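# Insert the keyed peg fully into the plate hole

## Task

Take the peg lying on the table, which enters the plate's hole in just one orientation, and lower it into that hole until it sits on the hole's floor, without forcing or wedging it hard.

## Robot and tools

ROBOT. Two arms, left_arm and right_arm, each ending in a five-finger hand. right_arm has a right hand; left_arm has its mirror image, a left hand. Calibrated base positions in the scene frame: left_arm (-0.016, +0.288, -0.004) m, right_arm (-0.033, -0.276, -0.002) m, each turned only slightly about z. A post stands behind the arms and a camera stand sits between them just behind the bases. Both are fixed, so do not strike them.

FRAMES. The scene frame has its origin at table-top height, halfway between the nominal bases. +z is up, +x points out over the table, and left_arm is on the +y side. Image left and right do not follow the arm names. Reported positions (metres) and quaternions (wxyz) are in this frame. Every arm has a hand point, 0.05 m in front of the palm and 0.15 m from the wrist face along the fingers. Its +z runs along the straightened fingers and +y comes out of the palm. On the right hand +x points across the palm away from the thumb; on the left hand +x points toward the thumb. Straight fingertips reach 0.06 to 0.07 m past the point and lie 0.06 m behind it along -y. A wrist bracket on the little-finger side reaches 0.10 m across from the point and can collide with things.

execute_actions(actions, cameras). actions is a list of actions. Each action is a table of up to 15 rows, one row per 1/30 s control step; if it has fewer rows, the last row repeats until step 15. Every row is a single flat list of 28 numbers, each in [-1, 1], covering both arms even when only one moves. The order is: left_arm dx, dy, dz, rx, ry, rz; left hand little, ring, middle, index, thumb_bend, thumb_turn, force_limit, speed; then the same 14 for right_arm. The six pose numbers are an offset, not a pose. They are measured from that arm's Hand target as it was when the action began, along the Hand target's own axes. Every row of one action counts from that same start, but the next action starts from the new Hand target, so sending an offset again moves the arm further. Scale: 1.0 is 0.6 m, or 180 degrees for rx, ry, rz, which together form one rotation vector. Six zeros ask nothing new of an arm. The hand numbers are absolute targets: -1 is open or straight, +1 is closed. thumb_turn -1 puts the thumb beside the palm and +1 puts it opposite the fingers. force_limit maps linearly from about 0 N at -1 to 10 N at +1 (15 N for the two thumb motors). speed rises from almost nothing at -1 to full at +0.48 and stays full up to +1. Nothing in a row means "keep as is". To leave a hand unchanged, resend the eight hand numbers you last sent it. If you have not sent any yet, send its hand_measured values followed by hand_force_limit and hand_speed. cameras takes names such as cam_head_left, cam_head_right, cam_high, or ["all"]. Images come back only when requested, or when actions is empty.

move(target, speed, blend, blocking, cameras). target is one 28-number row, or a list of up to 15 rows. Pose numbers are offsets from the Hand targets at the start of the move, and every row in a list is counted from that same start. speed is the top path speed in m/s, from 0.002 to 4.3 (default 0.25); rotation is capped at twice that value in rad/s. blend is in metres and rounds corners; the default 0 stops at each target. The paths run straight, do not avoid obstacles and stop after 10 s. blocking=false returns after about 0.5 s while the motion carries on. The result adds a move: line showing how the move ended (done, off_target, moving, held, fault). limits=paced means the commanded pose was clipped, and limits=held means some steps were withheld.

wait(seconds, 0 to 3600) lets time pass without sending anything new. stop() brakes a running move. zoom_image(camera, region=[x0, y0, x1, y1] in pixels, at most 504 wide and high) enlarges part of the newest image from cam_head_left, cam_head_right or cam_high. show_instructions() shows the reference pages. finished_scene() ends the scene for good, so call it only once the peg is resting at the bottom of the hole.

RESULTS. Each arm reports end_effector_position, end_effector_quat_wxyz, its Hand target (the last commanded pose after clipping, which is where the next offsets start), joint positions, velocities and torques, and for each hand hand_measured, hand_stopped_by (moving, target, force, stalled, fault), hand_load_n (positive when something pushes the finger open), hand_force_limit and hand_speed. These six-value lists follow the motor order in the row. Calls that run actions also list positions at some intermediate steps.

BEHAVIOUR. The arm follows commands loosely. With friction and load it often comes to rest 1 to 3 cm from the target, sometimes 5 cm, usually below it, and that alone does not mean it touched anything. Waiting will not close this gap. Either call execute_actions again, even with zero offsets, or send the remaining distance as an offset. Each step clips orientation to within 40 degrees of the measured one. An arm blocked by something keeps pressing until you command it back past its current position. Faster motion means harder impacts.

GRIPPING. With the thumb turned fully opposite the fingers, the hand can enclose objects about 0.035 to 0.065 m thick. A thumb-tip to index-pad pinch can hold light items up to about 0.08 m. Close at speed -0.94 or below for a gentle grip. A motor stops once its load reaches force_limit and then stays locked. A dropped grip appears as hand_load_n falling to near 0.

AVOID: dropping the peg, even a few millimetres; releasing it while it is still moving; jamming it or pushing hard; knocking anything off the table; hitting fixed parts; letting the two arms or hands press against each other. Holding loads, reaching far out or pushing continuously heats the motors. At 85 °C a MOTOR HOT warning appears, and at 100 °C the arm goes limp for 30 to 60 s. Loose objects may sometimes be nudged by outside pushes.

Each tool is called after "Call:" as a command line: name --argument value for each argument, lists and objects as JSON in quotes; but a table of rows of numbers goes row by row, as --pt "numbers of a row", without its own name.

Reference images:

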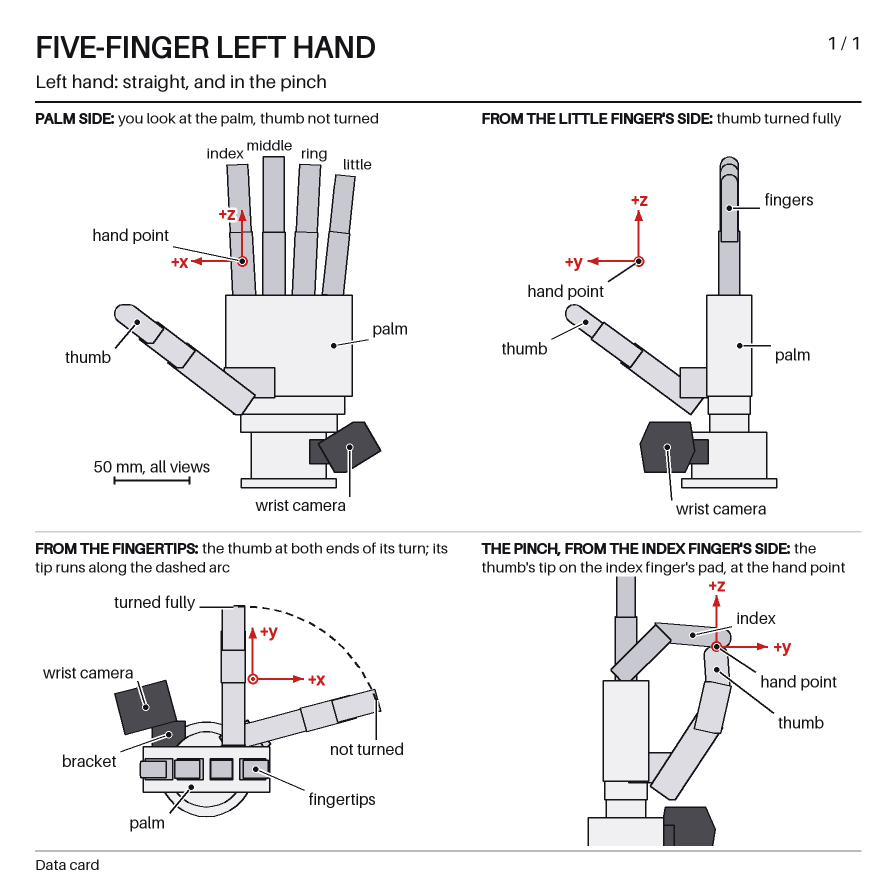

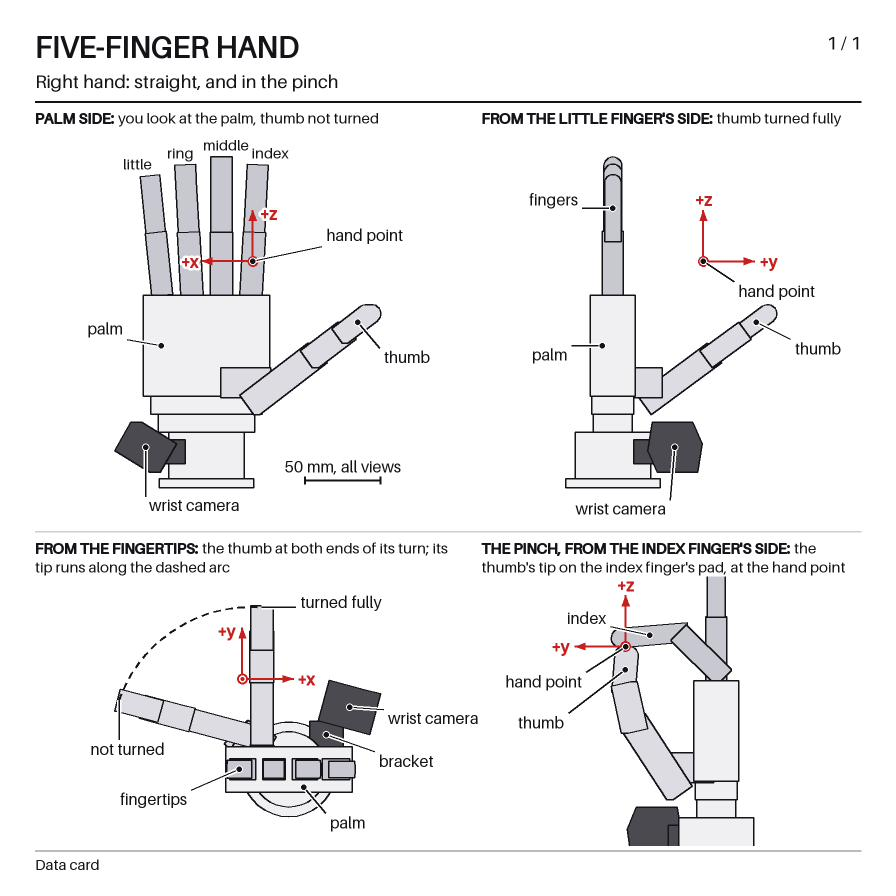

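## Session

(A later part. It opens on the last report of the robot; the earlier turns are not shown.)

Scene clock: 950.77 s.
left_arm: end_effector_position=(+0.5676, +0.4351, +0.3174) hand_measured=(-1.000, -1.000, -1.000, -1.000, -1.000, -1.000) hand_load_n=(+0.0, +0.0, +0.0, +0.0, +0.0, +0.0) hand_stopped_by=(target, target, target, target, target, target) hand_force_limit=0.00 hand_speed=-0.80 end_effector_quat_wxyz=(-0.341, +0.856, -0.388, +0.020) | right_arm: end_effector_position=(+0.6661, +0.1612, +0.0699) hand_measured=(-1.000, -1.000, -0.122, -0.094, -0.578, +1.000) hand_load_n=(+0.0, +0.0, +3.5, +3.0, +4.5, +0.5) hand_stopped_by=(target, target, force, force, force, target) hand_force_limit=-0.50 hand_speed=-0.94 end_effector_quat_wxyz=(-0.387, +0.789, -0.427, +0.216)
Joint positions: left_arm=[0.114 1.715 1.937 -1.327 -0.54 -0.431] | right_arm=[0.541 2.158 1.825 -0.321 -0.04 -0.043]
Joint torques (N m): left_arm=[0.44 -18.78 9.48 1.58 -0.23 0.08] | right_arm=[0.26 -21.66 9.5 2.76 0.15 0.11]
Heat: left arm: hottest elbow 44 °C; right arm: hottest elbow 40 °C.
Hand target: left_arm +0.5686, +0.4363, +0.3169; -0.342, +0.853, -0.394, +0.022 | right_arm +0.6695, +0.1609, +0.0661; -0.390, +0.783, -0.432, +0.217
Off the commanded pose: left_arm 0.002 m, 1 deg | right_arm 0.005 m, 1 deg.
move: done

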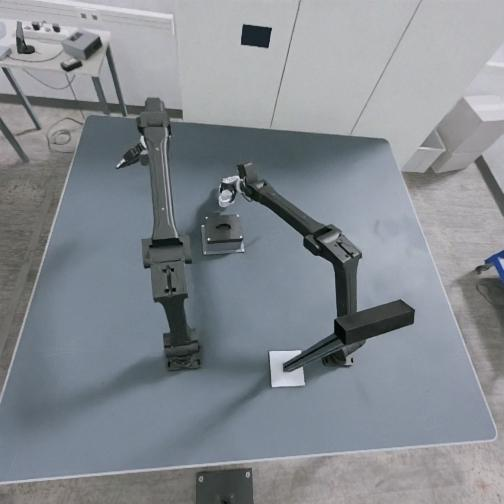

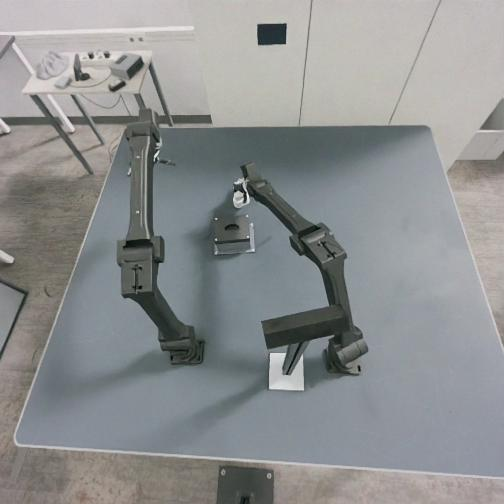

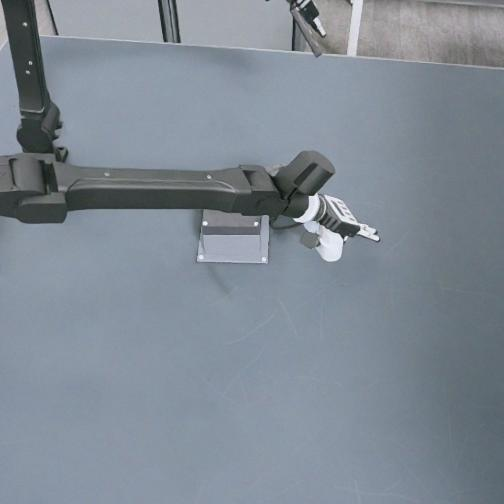

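Call:
move --pt "0 0 0 0 0 0 -1 -1 -1 -1 -1 -1 0 -0.8 0 0 0 0 0 0 -1 -1 0.15 0.15 0.0 1 -0.1 -0.94" --pt "0 0 0 0 0 0 -1 -1 -1 -1 -1 -1 0 -0.8 0 -0.08 -0.06 0 0 0 -1 -1 0.15 0.15 0.0 1 -0.1 -0.94" --cameras '["all"]' --speed 0.06

Call:
zoom_image --camera "cam_head_left" --region '[200, 160, 270, 220]'

Call:
zoom_image --camera "cam_high" --region '[280, 170, 380, 270]'

Scene clock: 963.43 s.
left_arm: end_effector_position=(+0.5676, +0.4351, +0.3174) hand_measured=(-1.000, -1.000, -1.000, -1.000, -1.000, -1.000) hand_load_n=(+0.0, +0.5, +0.0, +0.0, -0.5, +0.0) hand_stopped_by=(target, target, target, target, target, target) hand_force_limit=0.00 hand_speed=-0.80 end_effector_quat_wxyz=(-0.341, +0.856, -0.388, +0.020) | right_arm: end_effector_position=(+0.6513, +0.1528, +0.0701) hand_measured=(-1.000, -1.000, -0.112, -0.078, -0.578, +1.000) hand_load_n=(-0.5, +0.0, +4.0, +4.5, +7.5, +0.5) hand_stopped_by=(target, target, force, force, force, target) hand_force_limit=-0.10 hand_speed=-0.94 end_effector_quat_wxyz=(-0.359, +0.802, -0.435, +0.198)
Joint positions: left_arm=[0.114 1.715 1.937 -1.327 -0.54 -0.431] | right_arm=[0.541 2.143 1.833 -0.416 -0.04 -0.043]
Joint torques (N m): left_arm=[0.5 -18.78 9.48 1.58 -0.23 0.08] | right_arm=[0.26 -24.64 14.87 1.43 0.13 0.11]
Heat: left arm: hottest elbow 45 °C; right arm: hottest elbow 40 °C.
Hand target: left_arm +0.5686, +0.4363, +0.3169; -0.342, +0.853, -0.394, +0.022 | right_arm +0.6696, +0.1611, +0.1263; -0.391, +0.783, -0.432, +0.217
Off the commanded pose: left_arm 0.002 m, 1 deg | right_arm 0.060 m, 5 deg.
move: off_target (right_arm)

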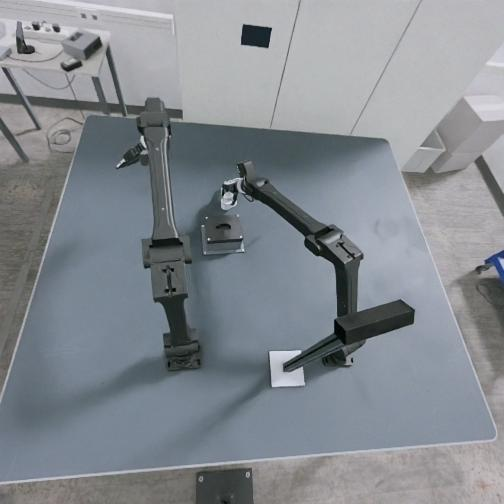

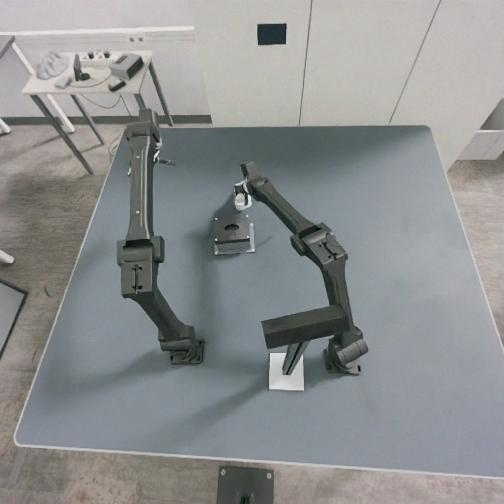

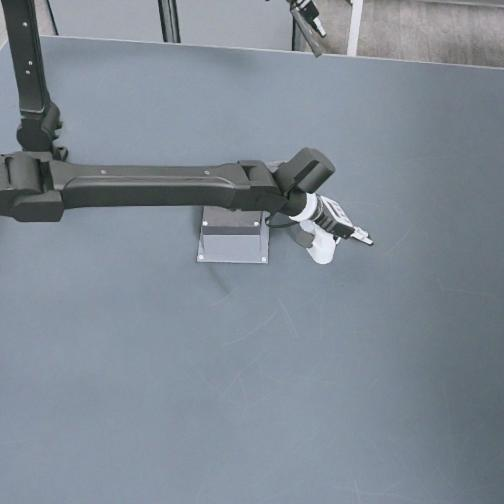

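Scaled by 7.200.

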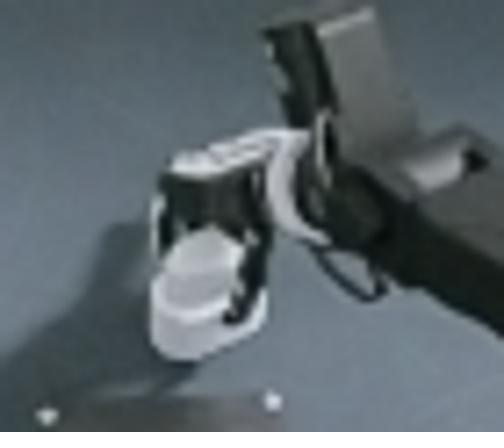

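Scaled by 5.040.

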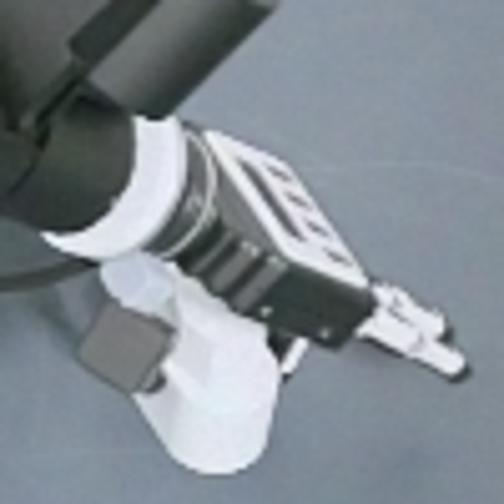

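Call:
execute_actions --actions '[[[0,0,0,0,0,0,-1,-1,-1,-1,-1,-1,0,-0.8,0,0,0,0,0,0,-1,-1,0.15,0.15,0.0,1,-0.1,-0.94]]]' --cameras '["cam_high"]'

Scene clock: 968.90 s.
left_arm: end_effector_position=(+0.5676, +0.4351, +0.3174) hand_measured=(-1.000, -1.000, -1.000, -1.000, -1.000, -1.000) hand_load_n=(+0.0, +0.0, +0.0, +0.0, +0.0, +0.0) hand_stopped_by=(target, target, target, target, target, target) hand_force_limit=0.00 hand_speed=-0.80 end_effector_quat_wxyz=(-0.341, +0.856, -0.388, +0.020) | right_arm: end_effector_position=(+0.6512, +0.1527, +0.0700) hand_measured=(-1.000, -1.000, -0.112, -0.078, -0.578, +1.000) hand_load_n=(+0.0, +0.0, +4.0, +4.5, +7.5, +0.5) hand_stopped_by=(target, target, force, force, force, target) hand_force_limit=-0.10 hand_speed=-0.94 end_effector_quat_wxyz=(-0.359, +0.802, -0.435, +0.198)
Joint positions: left_arm=[0.114 1.715 1.937 -1.327 -0.54 -0.431] | right_arm=[0.541 2.143 1.833 -0.416 -0.04 -0.043]
Joint torques (N m): left_arm=[0.44 -18.78 9.5 1.57 -0.24 0.08] | right_arm=[0.21 -24.59 14.86 1.46 0.13 0.11]
Heat: left arm: hottest elbow 45 °C; right arm: hottest elbow 40 °C.
Hand target: left_arm +0.5686, +0.4363, +0.3169; -0.342, +0.853, -0.394, +0.022 | right_arm +0.6695, +0.1611, +0.1262; -0.390, +0.783, -0.432, +0.217
Off the commanded pose: left_arm 0.002 m, 1 deg | right_arm 0.060 m, 5 deg.
Step readings (end_effector_position of left_arm | right_arm):
0: (+0.5676, +0.4351, +0.3174) | (+0.6512, +0.1527, +0.0700)
1: (+0.5676, +0.4351, +0.3174) | (+0.6512, +0.1527, +0.0700)
2: (+0.5676, +0.4351, +0.3174) | (+0.6512, +0.1527, +0.0700)
4: (+0.5676, +0.4351, +0.3174) | (+0.6512, +0.1527, +0.0700)
8: (+0.5676, +0.4351, +0.3174) | (+0.6512, +0.1527, +0.0700)
15: (+0.5676, +0.4351, +0.3174) | (+0.6512, +0.1527, +0.0700)

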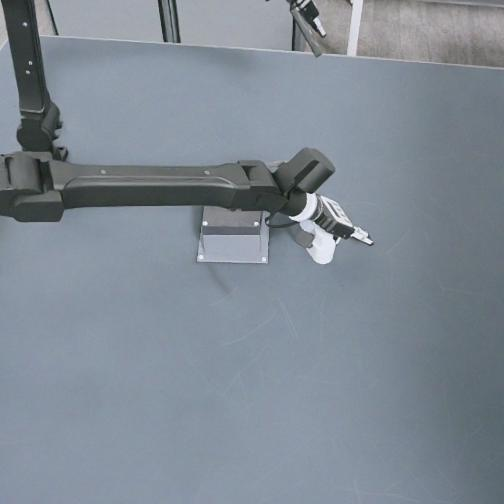

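Call:
move --target '[0,0,0,0,0,0,-1,-1,-1,-1,-1,-1,0,-0.8,0,-0.08,-0.06,0,0,0,-1,-1,0.15,0.15,0.0,1,-0.1,-0.94]' --cameras '["all"]' --speed 0.06

Call:
zoom_image --camera "cam_high" --region '[280, 170, 380, 270]'

Scene clock: 979.87 s.
left_arm: end_effector_position=(+0.5676, +0.4351, +0.3174) hand_measured=(-1.000, -1.000, -1.000, -1.000, -1.000, -1.000) hand_load_n=(+0.0, +0.0, +0.0, +0.0, +0.0, +0.0) hand_stopped_by=(target, target, target, target, target, target) hand_force_limit=0.00 hand_speed=-0.80 end_effector_quat_wxyz=(-0.341, +0.856, -0.388, +0.020) | right_arm: end_effector_position=(+0.6486, +0.1513, +0.1164) hand_measured=(-1.000, -1.000, -0.112, -0.078, -0.578, +1.000) hand_load_n=(+0.0, +0.0, +4.0, +4.5, +7.5, +0.0) hand_stopped_by=(target, target, force, force, force, target) hand_force_limit=-0.10 hand_speed=-0.94 end_effector_quat_wxyz=(-0.348, +0.806, -0.438, +0.192)
Joint positions: left_arm=[0.114 1.715 1.937 -1.327 -0.54 -0.431] | right_arm=[0.541 2.115 1.922 -0.561 -0.04 -0.043]
Joint torques (N m): left_arm=[0.44 -18.78 9.48 1.58 -0.23 0.08] | right_arm=[0.21 -25 16.46 1.73 0.13 0.11]
Heat: left arm: hottest elbow 45 °C; right arm: hottest elbow 40 °C.
Hand target: left_arm +0.5686, +0.4363, +0.3169; -0.342, +0.853, -0.394, +0.022 | right_arm +0.6695, +0.1612, +0.1862; -0.390, +0.783, -0.432, +0.217
Off the commanded pose: left_arm 0.002 m, 1 deg | right_arm 0.074 m, 6 deg.
move: off_target (right_arm)

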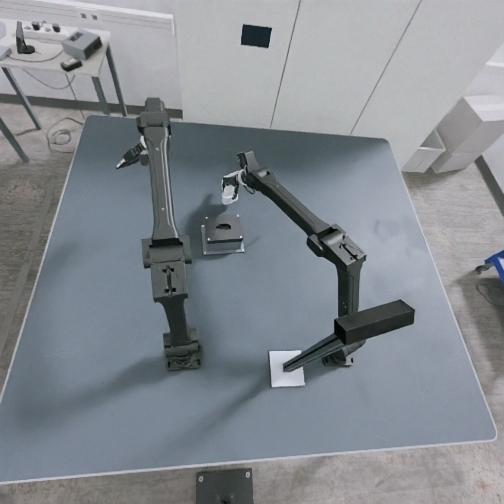

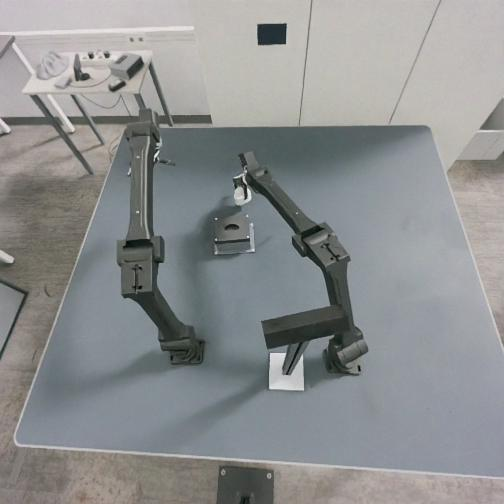

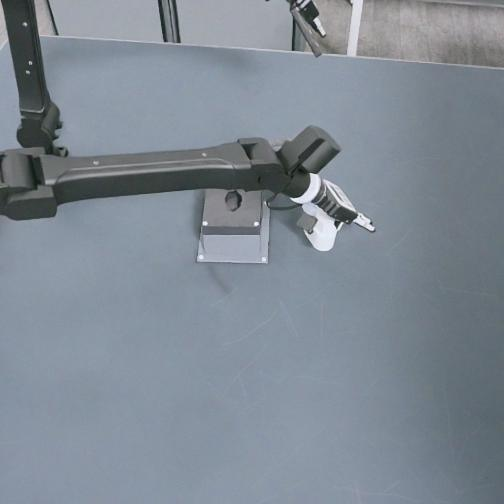

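Scaled by 5.040.

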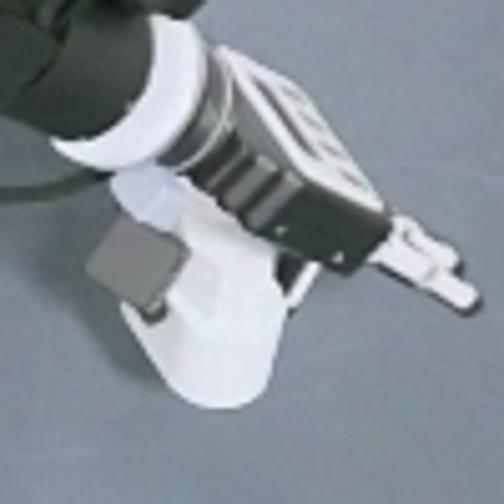

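Call:
move --target '[0,0,0,0,0,0,-1,-1,-1,-1,-1,-1,0,-0.8,0.3533,0.2812,-0.4582,0,0,0,-1,-1,0.15,0.15,0.0,1,-0.1,-0.94]' --cameras '["all"]' --speed 0.15

Call:
zoom_image --camera "cam_high" --region '[160, 250, 320, 370]'

Call:
zoom_image --camera "cam_head_left" --region '[290, 180, 370, 250]'

Call:
zoom_image --camera "cam_head_right" --region '[290, 180, 370, 250]'

Scene clock: 1008.43 s.
left_arm: end_effector_position=(+0.5676, +0.4351, +0.3174) hand_measured=(-1.000, -1.000, -1.000, -1.000, -1.000, -1.000) hand_load_n=(+0.0, +0.0, +0.0, +0.0, +0.0, +0.0) hand_stopped_by=(target, target, target, target, target, target) hand_force_limit=0.00 hand_speed=-0.80 end_effector_quat_wxyz=(-0.341, +0.856, -0.388, +0.020) | right_arm: end_effector_position=(+0.5126, -0.1877, +0.1997) hand_measured=(-1.000, -1.000, -0.112, -0.078, -0.578, +1.000) hand_load_n=(+0.0, +0.0, +4.0, +4.5, +7.0, +0.0) hand_stopped_by=(target, target, force, force, force, target) hand_force_limit=-0.10 hand_speed=-0.94 end_effector_quat_wxyz=(-0.383, +0.785, -0.443, +0.203)
Joint positions: left_arm=[0.114 1.715 1.937 -1.327 -0.54 -0.431] | right_arm=[0.024 1.447 1.198 -0.509 -0.435 -0.354]
Joint torques (N m): left_arm=[0.44 -18.78 9.5 1.57 -0.23 0.08] | right_arm=[-0.03 -14.97 10.1 1.7 -0.37 -0.18]
Heat: left arm: hottest elbow 45 °C; right arm: hottest elbow 42 °C.
Hand target: left_arm +0.5686, +0.4363, +0.3169; -0.342, +0.853, -0.394, +0.022 | right_arm +0.5106, -0.1891, +0.2171; -0.390, +0.783, -0.432, +0.217
Off the commanded pose: left_arm 0.002 m, 1 deg | right_arm 0.018 m, 2 deg.
move: off_target (right_arm)

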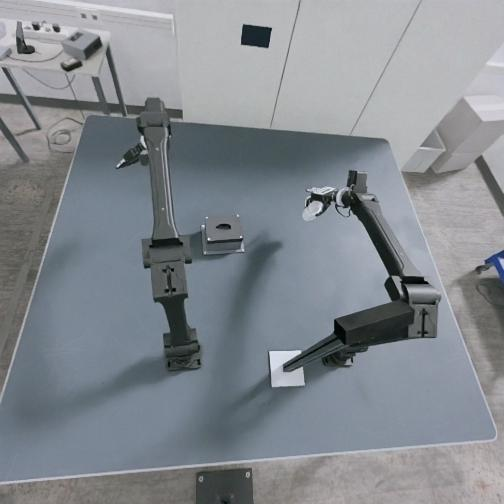

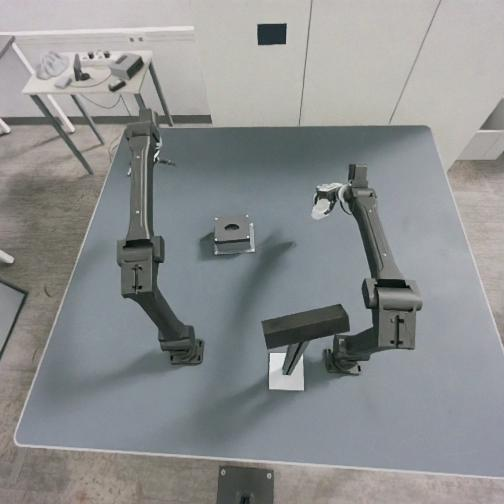

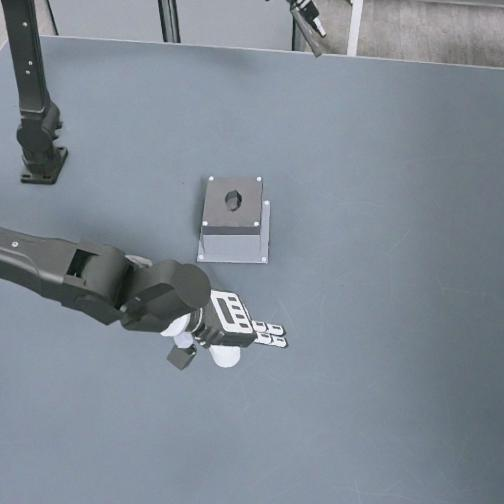

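Scaled by 3.150.

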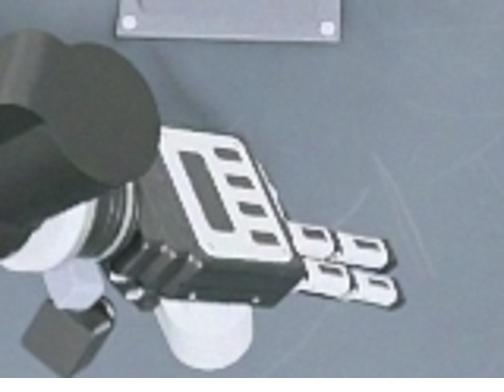

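Scaled by 6.300.

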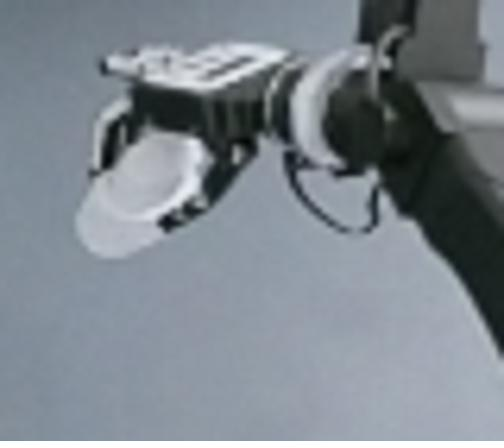

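Scaled by 6.300.

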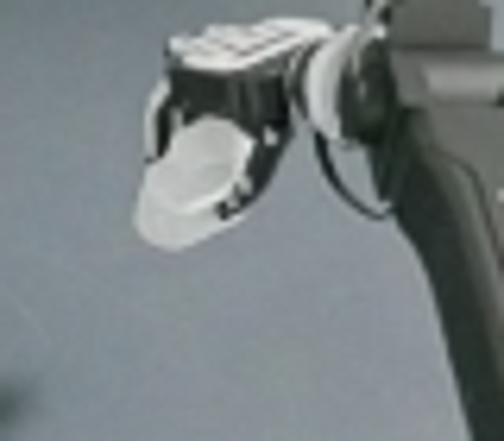

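Call:
move --target '[0,0,0,0,0,0,-1,-1,-1,-1,-1,-1,0,-0.8,0,0.176,0.132,0,0,0,-1,-1,0.15,0.15,0.0,1,-0.1,-0.94]' --cameras '["all"]' --speed 0.1

Call:
zoom_image --camera "cam_high" --region '[160, 270, 320, 390]'

Call:
zoom_image --camera "cam_head_left" --region '[280, 180, 370, 250]'

Scene clock: 1029.57 s.
left_arm: end_effector_position=(+0.5676, +0.4351, +0.3174) hand_measured=(-1.000, -1.000, -1.000, -1.000, -1.000, -1.000) hand_load_n=(+0.0, +0.0, +0.0, +0.0, +0.0, +0.0) hand_stopped_by=(target, target, target, target, target, target) hand_force_limit=0.00 hand_speed=-0.80 end_effector_quat_wxyz=(-0.341, +0.856, -0.388, +0.020) | right_arm: end_effector_position=(+0.5031, -0.1877, +0.0768) hand_measured=(-1.000, -1.000, -0.112, -0.078, -0.578, +1.000) hand_load_n=(+0.0, +0.0, +4.0, +4.5, +7.5, +0.0) hand_stopped_by=(target, target, force, force, force, target) hand_force_limit=-0.10 hand_speed=-0.94 end_effector_quat_wxyz=(-0.382, +0.785, -0.443, +0.202)
Joint positions: left_arm=[0.114 1.715 1.937 -1.327 -0.54 -0.431] | right_arm=[0.024 1.561 0.972 -0.173 -0.436 -0.357]
Joint torques (N m): left_arm=[0.44 -18.78 9.48 1.58 -0.24 0.08] | right_arm=[0.09 -13.27 8.91 2.78 -0.36 -0.11]
Heat: left arm: hottest elbow 45 °C; right arm: hottest elbow 41 °C.
Hand target: left_arm +0.5686, +0.4363, +0.3169; -0.342, +0.853, -0.394, +0.022 | right_arm +0.5105, -0.1894, +0.0851; -0.390, +0.783, -0.432, +0.217
Off the commanded pose: left_arm 0.002 m, 1 deg | right_arm 0.011 m, 2 deg.
move: off_target (right_arm)

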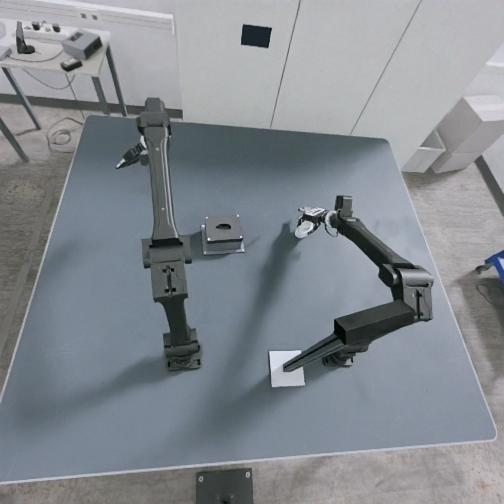

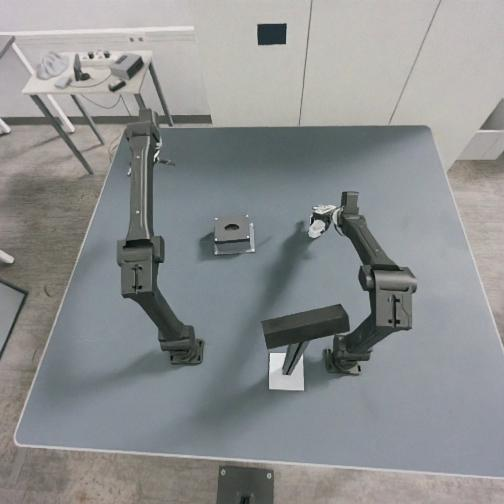

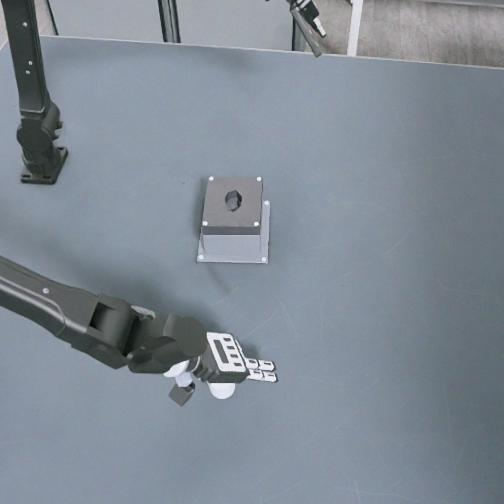

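Scaled by 3.150.

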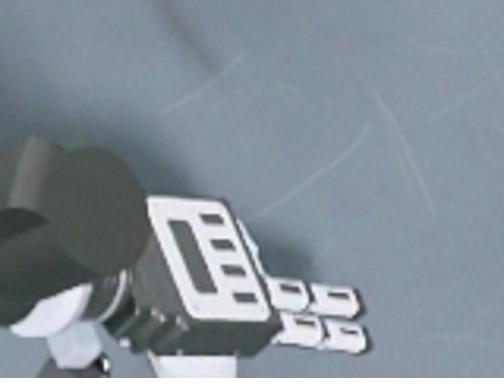

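Scaled by 5.600.

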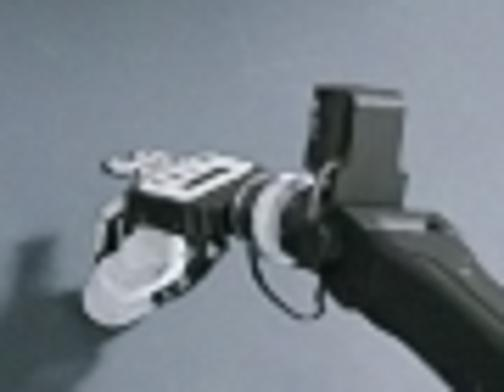

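Call:
move --target '[0,0,0,0,0,0,-1,-1,-1,-1,-1,-1,0,-0.8,0,0.008,0.006,0,0,0,-1,-1,0.15,0.15,0.0,1,-0.1,-0.94]' --cameras '[]' --speed 0.03

Call:
move --target '[0,0,0,0,0,0,-1,-1,-1,-1,-1,-1,0,-0.8,0,0.008,0.006,0,0,0,-1,-1,0.15,0.15,0.0,1,-0.1,-0.94]' --cameras '["cam_head_left","cam_high"]' --speed 0.03

Call:
zoom_image --camera "cam_head_left" --region '[280, 180, 370, 250]'

Scene clock: 1038.53 s.
left_arm: end_effector_position=(+0.5676, +0.4351, +0.3174) hand_measured=(-1.000, -1.000, -1.000, -1.000, -1.000, -1.000) hand_load_n=(+0.0, +0.0, +0.0, +0.0, +0.0, +0.0) hand_stopped_by=(target, target, target, target, target, target) hand_force_limit=0.00 hand_speed=-0.80 end_effector_quat_wxyz=(-0.341, +0.856, -0.388, +0.020) | right_arm: end_effector_position=(+0.5040, -0.1877, +0.0740) hand_measured=(-1.000, -1.000, -0.112, -0.078, -0.578, +1.000) hand_load_n=(+0.0, +0.0, +4.0, +4.5, +7.5, +0.5) hand_stopped_by=(target, target, force, force, force, target) hand_force_limit=-0.10 hand_speed=-0.94 end_effector_quat_wxyz=(-0.384, +0.785, -0.441, +0.205)
Joint positions: left_arm=[0.114 1.715 1.937 -1.327 -0.54 -0.431] | right_arm=[0.024 1.566 0.967 -0.157 -0.436 -0.357]
Joint torques (N m): left_arm=[0.38 -18.84 9.5 1.59 -0.24 0.08] | right_arm=[0.09 -13.04 8.72 2.82 -0.35 -0.11]
Heat: left arm: hottest elbow 45 °C; right arm: hottest elbow 40 °C.
Hand target: left_arm +0.5686, +0.4363, +0.3169; -0.342, +0.853, -0.394, +0.022 | right_arm +0.5104, -0.1894, +0.0791; -0.390, +0.783, -0.432, +0.217
Off the commanded pose: left_arm 0.002 m, 1 deg | right_arm 0.008 m, 2 deg.
move: done

Scene clock: 1039.27 s.
left_arm: end_effector_position=(+0.5676, +0.4351, +0.3174) hand_measured=(-1.000, -1.000, -1.000, -1.000, -1.000, -1.000) hand_load_n=(+0.0, +0.0, +0.0, +0.0, -0.5, +0.0) hand_stopped_by=(target, target, target, target, target, target) hand_force_limit=0.00 hand_speed=-0.80 end_effector_quat_wxyz=(-0.341, +0.856, -0.388, +0.020) | right_arm: end_effector_position=(+0.5038, -0.1877, +0.0673) hand_measured=(-1.000, -1.000, -0.112, -0.078, -0.578, +1.000) hand_load_n=(+0.0, +0.0, +4.0, +4.5, +7.5, +0.0) hand_stopped_by=(target, target, force, force, force, target) hand_force_limit=-0.10 hand_speed=-0.94 end_effector_quat_wxyz=(-0.384, +0.785, -0.442, +0.204)
Joint positions: left_arm=[0.114 1.715 1.937 -1.327 -0.54 -0.431] | right_arm=[0.024 1.576 0.959 -0.139 -0.436 -0.357]
Joint torques (N m): left_arm=[0.44 -18.78 9.48 1.58 -0.23 0.07] | right_arm=[0.03 -13.1 8.64 2.84 -0.36 -0.11]
Heat: left arm: hottest elbow 45 °C; right arm: hottest elbow 40 °C.
Hand target: left_arm +0.5686, +0.4363, +0.3169; -0.342, +0.853, -0.394, +0.022 | right_arm +0.5104, -0.1894, +0.0730; -0.390, +0.783, -0.432, +0.216
Off the commanded pose: left_arm 0.002 m, 1 deg | right_arm 0.009 m, 2 deg.
move: done

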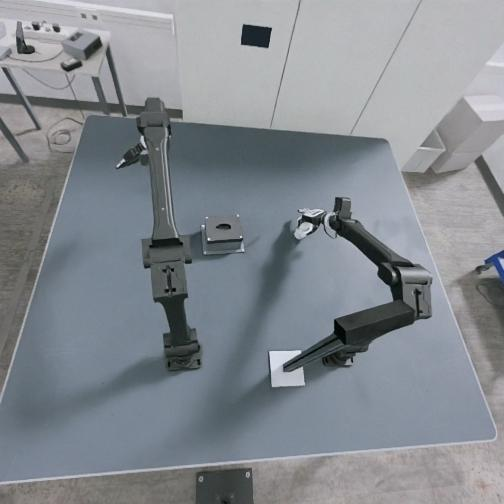

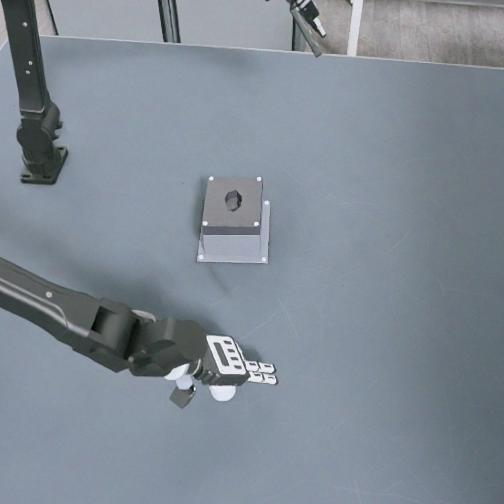

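Scaled by 5.600.

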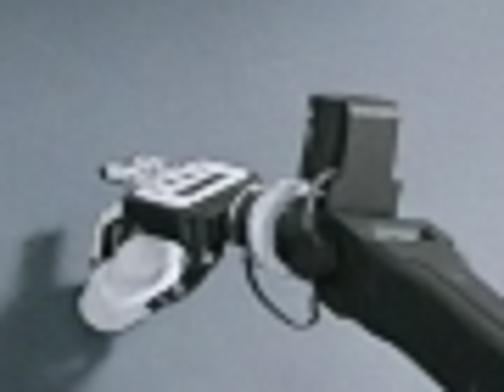

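Call:
move --target '[0,0,0,0,0,0,-1,-1,-1,-1,-1,-1,0,-0.8,0,0.008,0.006,0,0,0,-1,-1,0.15,0.15,0.0,1,-0.1,-0.94]' --cameras '[]' --speed 0.03

Call:
move --target '[0,0,0,0,0,0,-1,-1,-1,-1,-1,-1,0,-0.8,0,0.008,0.006,0,0,0,-1,-1,0.15,0.15,0.0,1,-0.1,-0.94]' --cameras '["all"]' --speed 0.03

Call:
zoom_image --camera "cam_head_left" --region '[280, 180, 370, 250]'

Call:
zoom_image --camera "cam_high" --region '[160, 320, 300, 420]'

Scene clock: 1051.70 s.
left_arm: end_effector_position=(+0.5676, +0.4351, +0.3174) hand_measured=(-1.000, -1.000, -1.000, -1.000, -1.000, -1.000) hand_load_n=(+0.0, +0.0, +0.0, +0.0, +0.0, -0.5) hand_stopped_by=(target, target, target, target, target, target) hand_force_limit=0.00 hand_speed=-0.80 end_effector_quat_wxyz=(-0.341, +0.856, -0.388, +0.020) | right_arm: end_effector_position=(+0.5038, -0.1877, +0.0614) hand_measured=(-1.000, -1.000, -0.112, -0.078, -0.578, +1.000) hand_load_n=(+0.0, +0.0, +4.0, +5.0, +7.5, +0.0) hand_stopped_by=(target, target, force, force, force, target) hand_force_limit=-0.10 hand_speed=-0.94 end_effector_quat_wxyz=(-0.384, +0.785, -0.442, +0.204)
Joint positions: left_arm=[0.114 1.715 1.937 -1.327 -0.54 -0.431] | right_arm=[0.024 1.586 0.952 -0.123 -0.436 -0.357]
Joint torques (N m): left_arm=[0.44 -18.78 9.48 1.58 -0.23 0.08] | right_arm=[0.15 -13.1 8.55 2.71 -0.36 -0.11]
Heat: left arm: hottest elbow 45 °C; right arm: hottest elbow 40 °C.
Hand target: left_arm +0.5686, +0.4363, +0.3169; -0.342, +0.853, -0.394, +0.022 | right_arm +0.5103, -0.1894, +0.0669; -0.390, +0.783, -0.432, +0.216
Off the commanded pose: left_arm 0.002 m, 1 deg | right_arm 0.009 m, 2 deg.
move: done

Scene clock: 1052.37 s.
left_arm: end_effector_position=(+0.5676, +0.4351, +0.3174) hand_measured=(-1.000, -1.000, -1.000, -1.000, -1.000, -1.000) hand_load_n=(-0.5, +0.0, +0.0, +0.0, +0.0, +0.0) hand_stopped_by=(target, target, target, target, target, target) hand_force_limit=0.00 hand_speed=-0.80 end_effector_quat_wxyz=(-0.341, +0.856, -0.388, +0.020) | right_arm: end_effector_position=(+0.5053, -0.1876, +0.0582) hand_measured=(-1.000, -1.000, -0.112, -0.078, -0.578, +1.000) hand_load_n=(+0.0, +0.0, +4.0, +4.5, +7.5, +0.5) hand_stopped_by=(target, target, force, force, force, target) hand_force_limit=-0.10 hand_speed=-0.94 end_effector_quat_wxyz=(-0.385, +0.784, -0.440, +0.207)
Joint positions: left_arm=[0.114 1.715 1.937 -1.327 -0.54 -0.431] | right_arm=[0.024 1.594 0.948 -0.104 -0.437 -0.357]
Joint torques (N m): left_arm=[0.44 -18.84 9.5 1.58 -0.23 0.07] | right_arm=[0.03 -12.92 8.32 2.76 -0.34 -0.11]
Heat: left arm: hottest elbow 45 °C; right arm: hottest elbow 40 °C.
Hand target: left_arm +0.5686, +0.4363, +0.3169; -0.342, +0.853, -0.394, +0.022 | right_arm +0.5105, -0.1895, +0.0612; -0.390, +0.783, -0.432, +0.217
Off the commanded pose: left_arm 0.002 m, 1 deg | right_arm 0.006 m, 2 deg.
move: done

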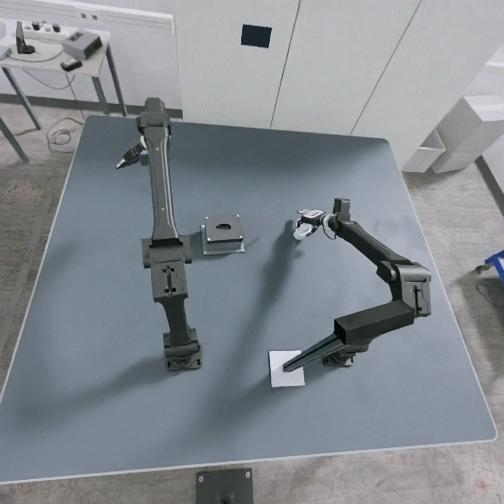

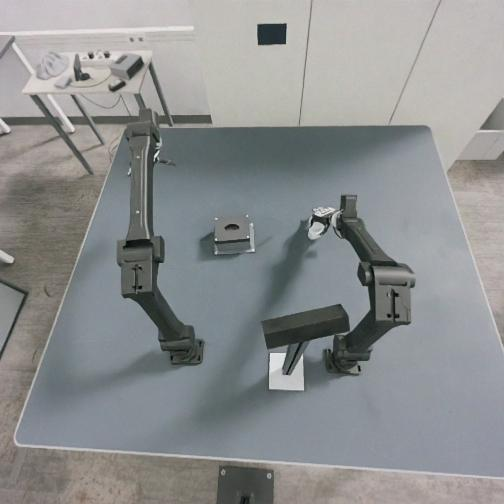

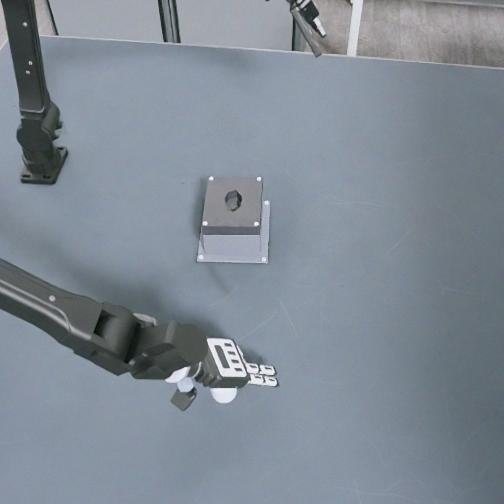

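Scaled by 5.600.

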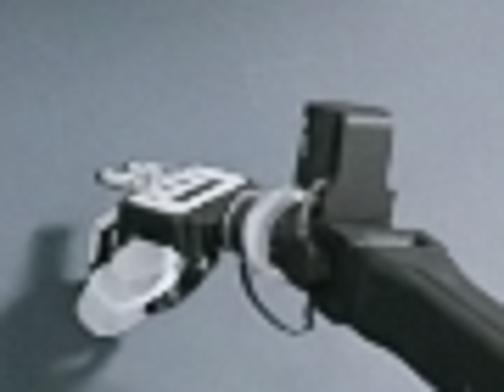

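Scaled by 3.600.

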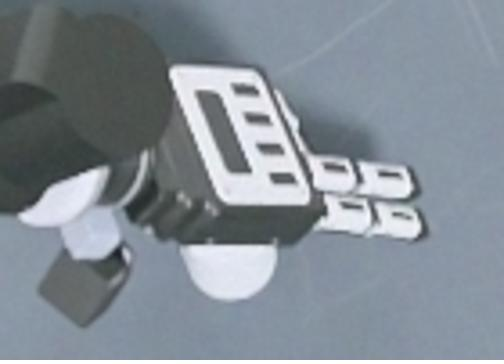

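Call:
move --target '[0,0,0,0,0,0,-1,-1,-1,-1,-1,-1,0,-0.8,0,0.008,0.006,0,0,0,-1,-1,0.15,0.15,0.0,1,-0.1,-0.94]' --cameras '["all"]' --speed 0.03

Call:
zoom_image --camera "cam_head_right" --region '[290, 190, 360, 260]'

Call:
zoom_image --camera "cam_head_left" --region '[280, 190, 350, 260]'

Scene clock: 1063.73 s.
left_arm: end_effector_position=(+0.5676, +0.4351, +0.3174) hand_measured=(-1.000, -1.000, -1.000, -1.000, -1.000, -1.000) hand_load_n=(+0.0, +0.0, +0.0, +0.0, +0.0, +0.0) hand_stopped_by=(target, target, target, target, target, target) hand_force_limit=0.00 hand_speed=-0.80 end_effector_quat_wxyz=(-0.341, +0.856, -0.388, +0.020) | right_arm: end_effector_position=(+0.5076, -0.1875, +0.0574) hand_measured=(-1.000, -1.000, -0.112, -0.078, -0.578, +1.000) hand_load_n=(+0.0, +0.0, +4.0, +5.0, +7.5, +1.0) hand_stopped_by=(target, target, force, force, force, target) hand_force_limit=-0.10 hand_speed=-0.94 end_effector_quat_wxyz=(-0.388, +0.783, -0.438, +0.211)
Joint positions: left_arm=[0.114 1.715 1.937 -1.327 -0.54 -0.431] | right_arm=[0.024 1.597 0.945 -0.086 -0.437 -0.357]
Joint torques (N m): left_arm=[0.44 -18.78 9.48 1.58 -0.23 0.08] | right_arm=[0.09 -12.51 7.97 2.5 -0.32 -0.11]
Heat: left arm: hottest elbow 45 °C; right arm: hottest elbow 40 °C.
Hand target: left_arm +0.5686, +0.4363, +0.3169; -0.342, +0.853, -0.394, +0.022 | right_arm +0.5104, -0.1895, +0.0551; -0.390, +0.783, -0.432, +0.217
Off the commanded pose: left_arm 0.002 m, 1 deg | right_arm 0.004 m, 1 deg.
move: done

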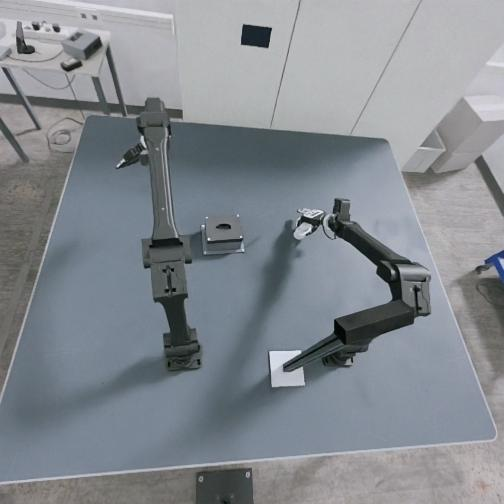

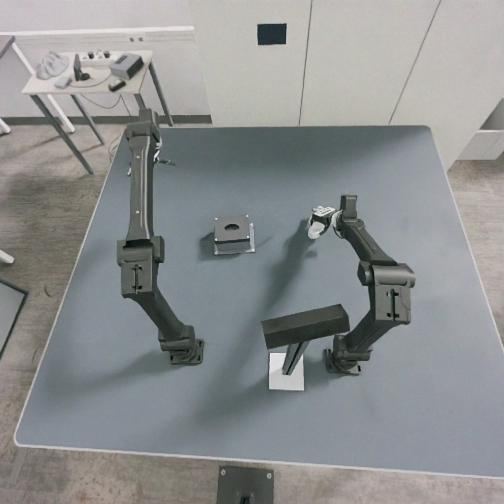

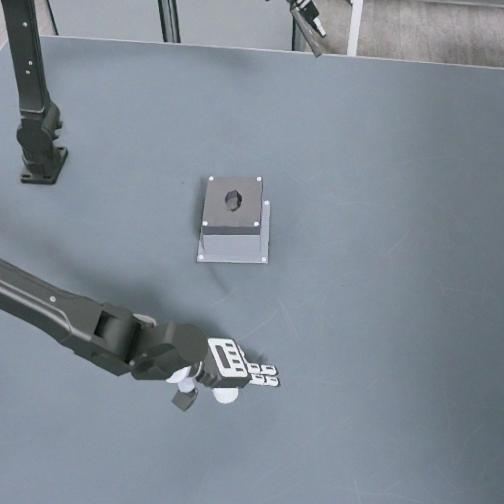

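Scaled by 7.200.

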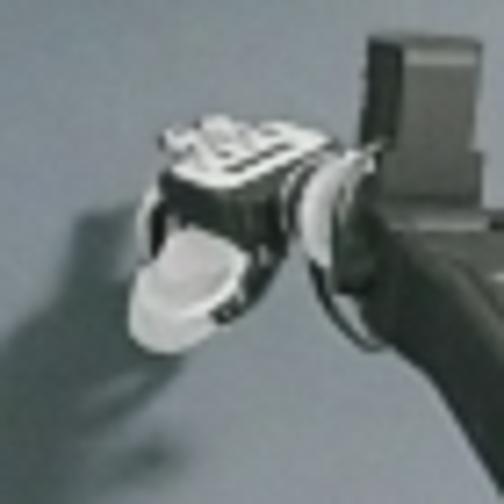

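Scaled by 7.200.

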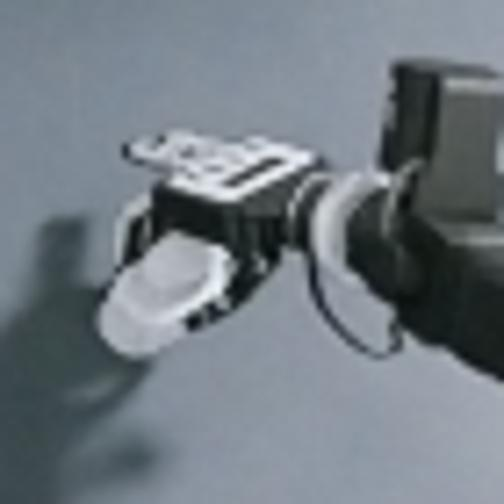

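Call:
move --pt "0 0 0 0 0 0 -1 -1 -1 -1 -1 -1 0 -0.8 0 0 0 0 0 0 -1 -1 -0.2 -0.17 -0.66 1 -0.1 -0.94" --pt "0 0 0 0 0 0 -1 -1 -1 -1 -1 -1 0 -0.8 0 0 0 0 0 0 -1 -1 -0.5 -0.5 -0.95 1 -0.1 -0.7" --cameras '["all"]' --speed 0.03

Call:
zoom_image --camera "cam_head_right" --region '[290, 190, 360, 260]'

Call:
zoom_image --camera "cam_high" --region '[160, 320, 300, 420]'

Scene clock: 1075.23 s.
left_arm: end_effector_position=(+0.5676, +0.4351, +0.3174) hand_measured=(-1.000, -1.000, -1.000, -1.000, -1.000, -1.000) hand_load_n=(+0.0, +0.0, +0.0, +0.0, -0.5, +0.0) hand_stopped_by=(target, target, target, target, target, target) hand_force_limit=0.00 hand_speed=-0.80 end_effector_quat_wxyz=(-0.341, +0.856, -0.388, +0.020) | right_arm: end_effector_position=(+0.5079, -0.1873, +0.0569) hand_measured=(-1.000, -1.000, -0.500, -0.500, -0.950, +1.000) hand_load_n=(+0.0, -0.5, +0.0, +0.0, +0.0, +0.0) hand_stopped_by=(target, target, target, target, target, target) hand_force_limit=-0.10 hand_speed=-0.70 end_effector_quat_wxyz=(-0.388, +0.783, -0.437, +0.211)
Joint positions: left_arm=[0.114 1.715 1.937 -1.327 -0.54 -0.431] | right_arm=[0.024 1.599 0.945 -0.083 -0.439 -0.357]
Joint torques (N m): left_arm=[0.44 -18.78 9.5 1.57 -0.23 0.08] | right_arm=[0.09 -12.57 7.95 2.61 -0.29 -0.11]
Heat: left arm: hottest elbow 45 °C; right arm: hottest elbow 39 °C.
Hand target: left_arm +0.5686, +0.4363, +0.3169; -0.342, +0.853, -0.394, +0.022 | right_arm +0.5104, -0.1895, +0.0551; -0.390, +0.783, -0.432, +0.217
Off the commanded pose: left_arm 0.002 m, 1 deg | right_arm 0.004 m, 1 deg.
move: done

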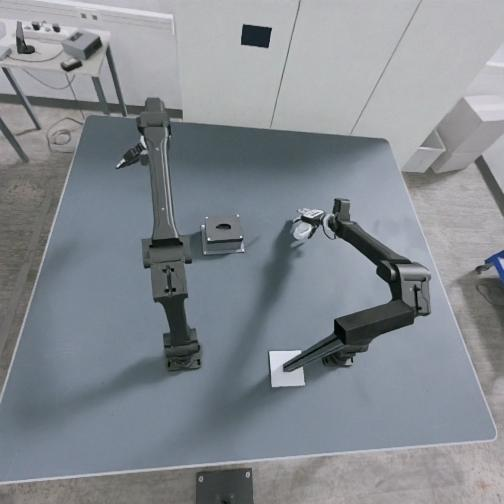

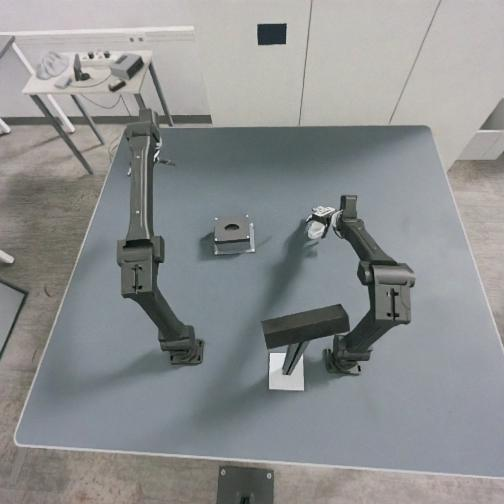

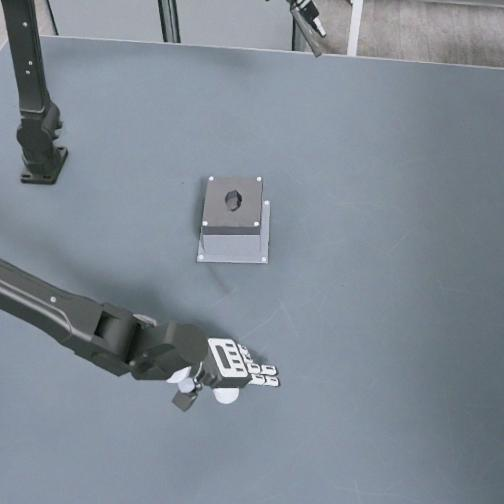

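Scaled by 7.200.

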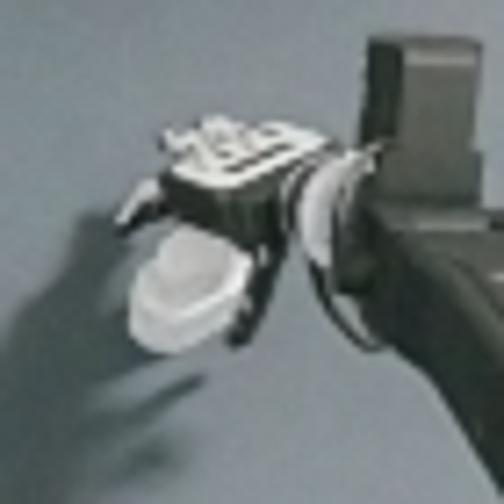

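Scaled by 3.600.

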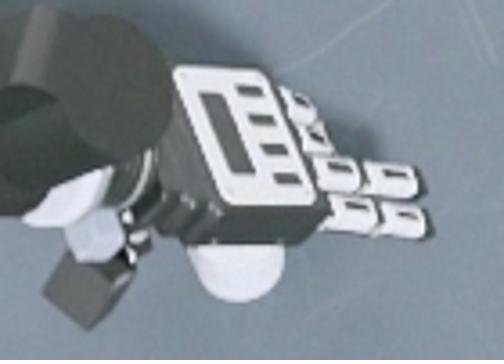

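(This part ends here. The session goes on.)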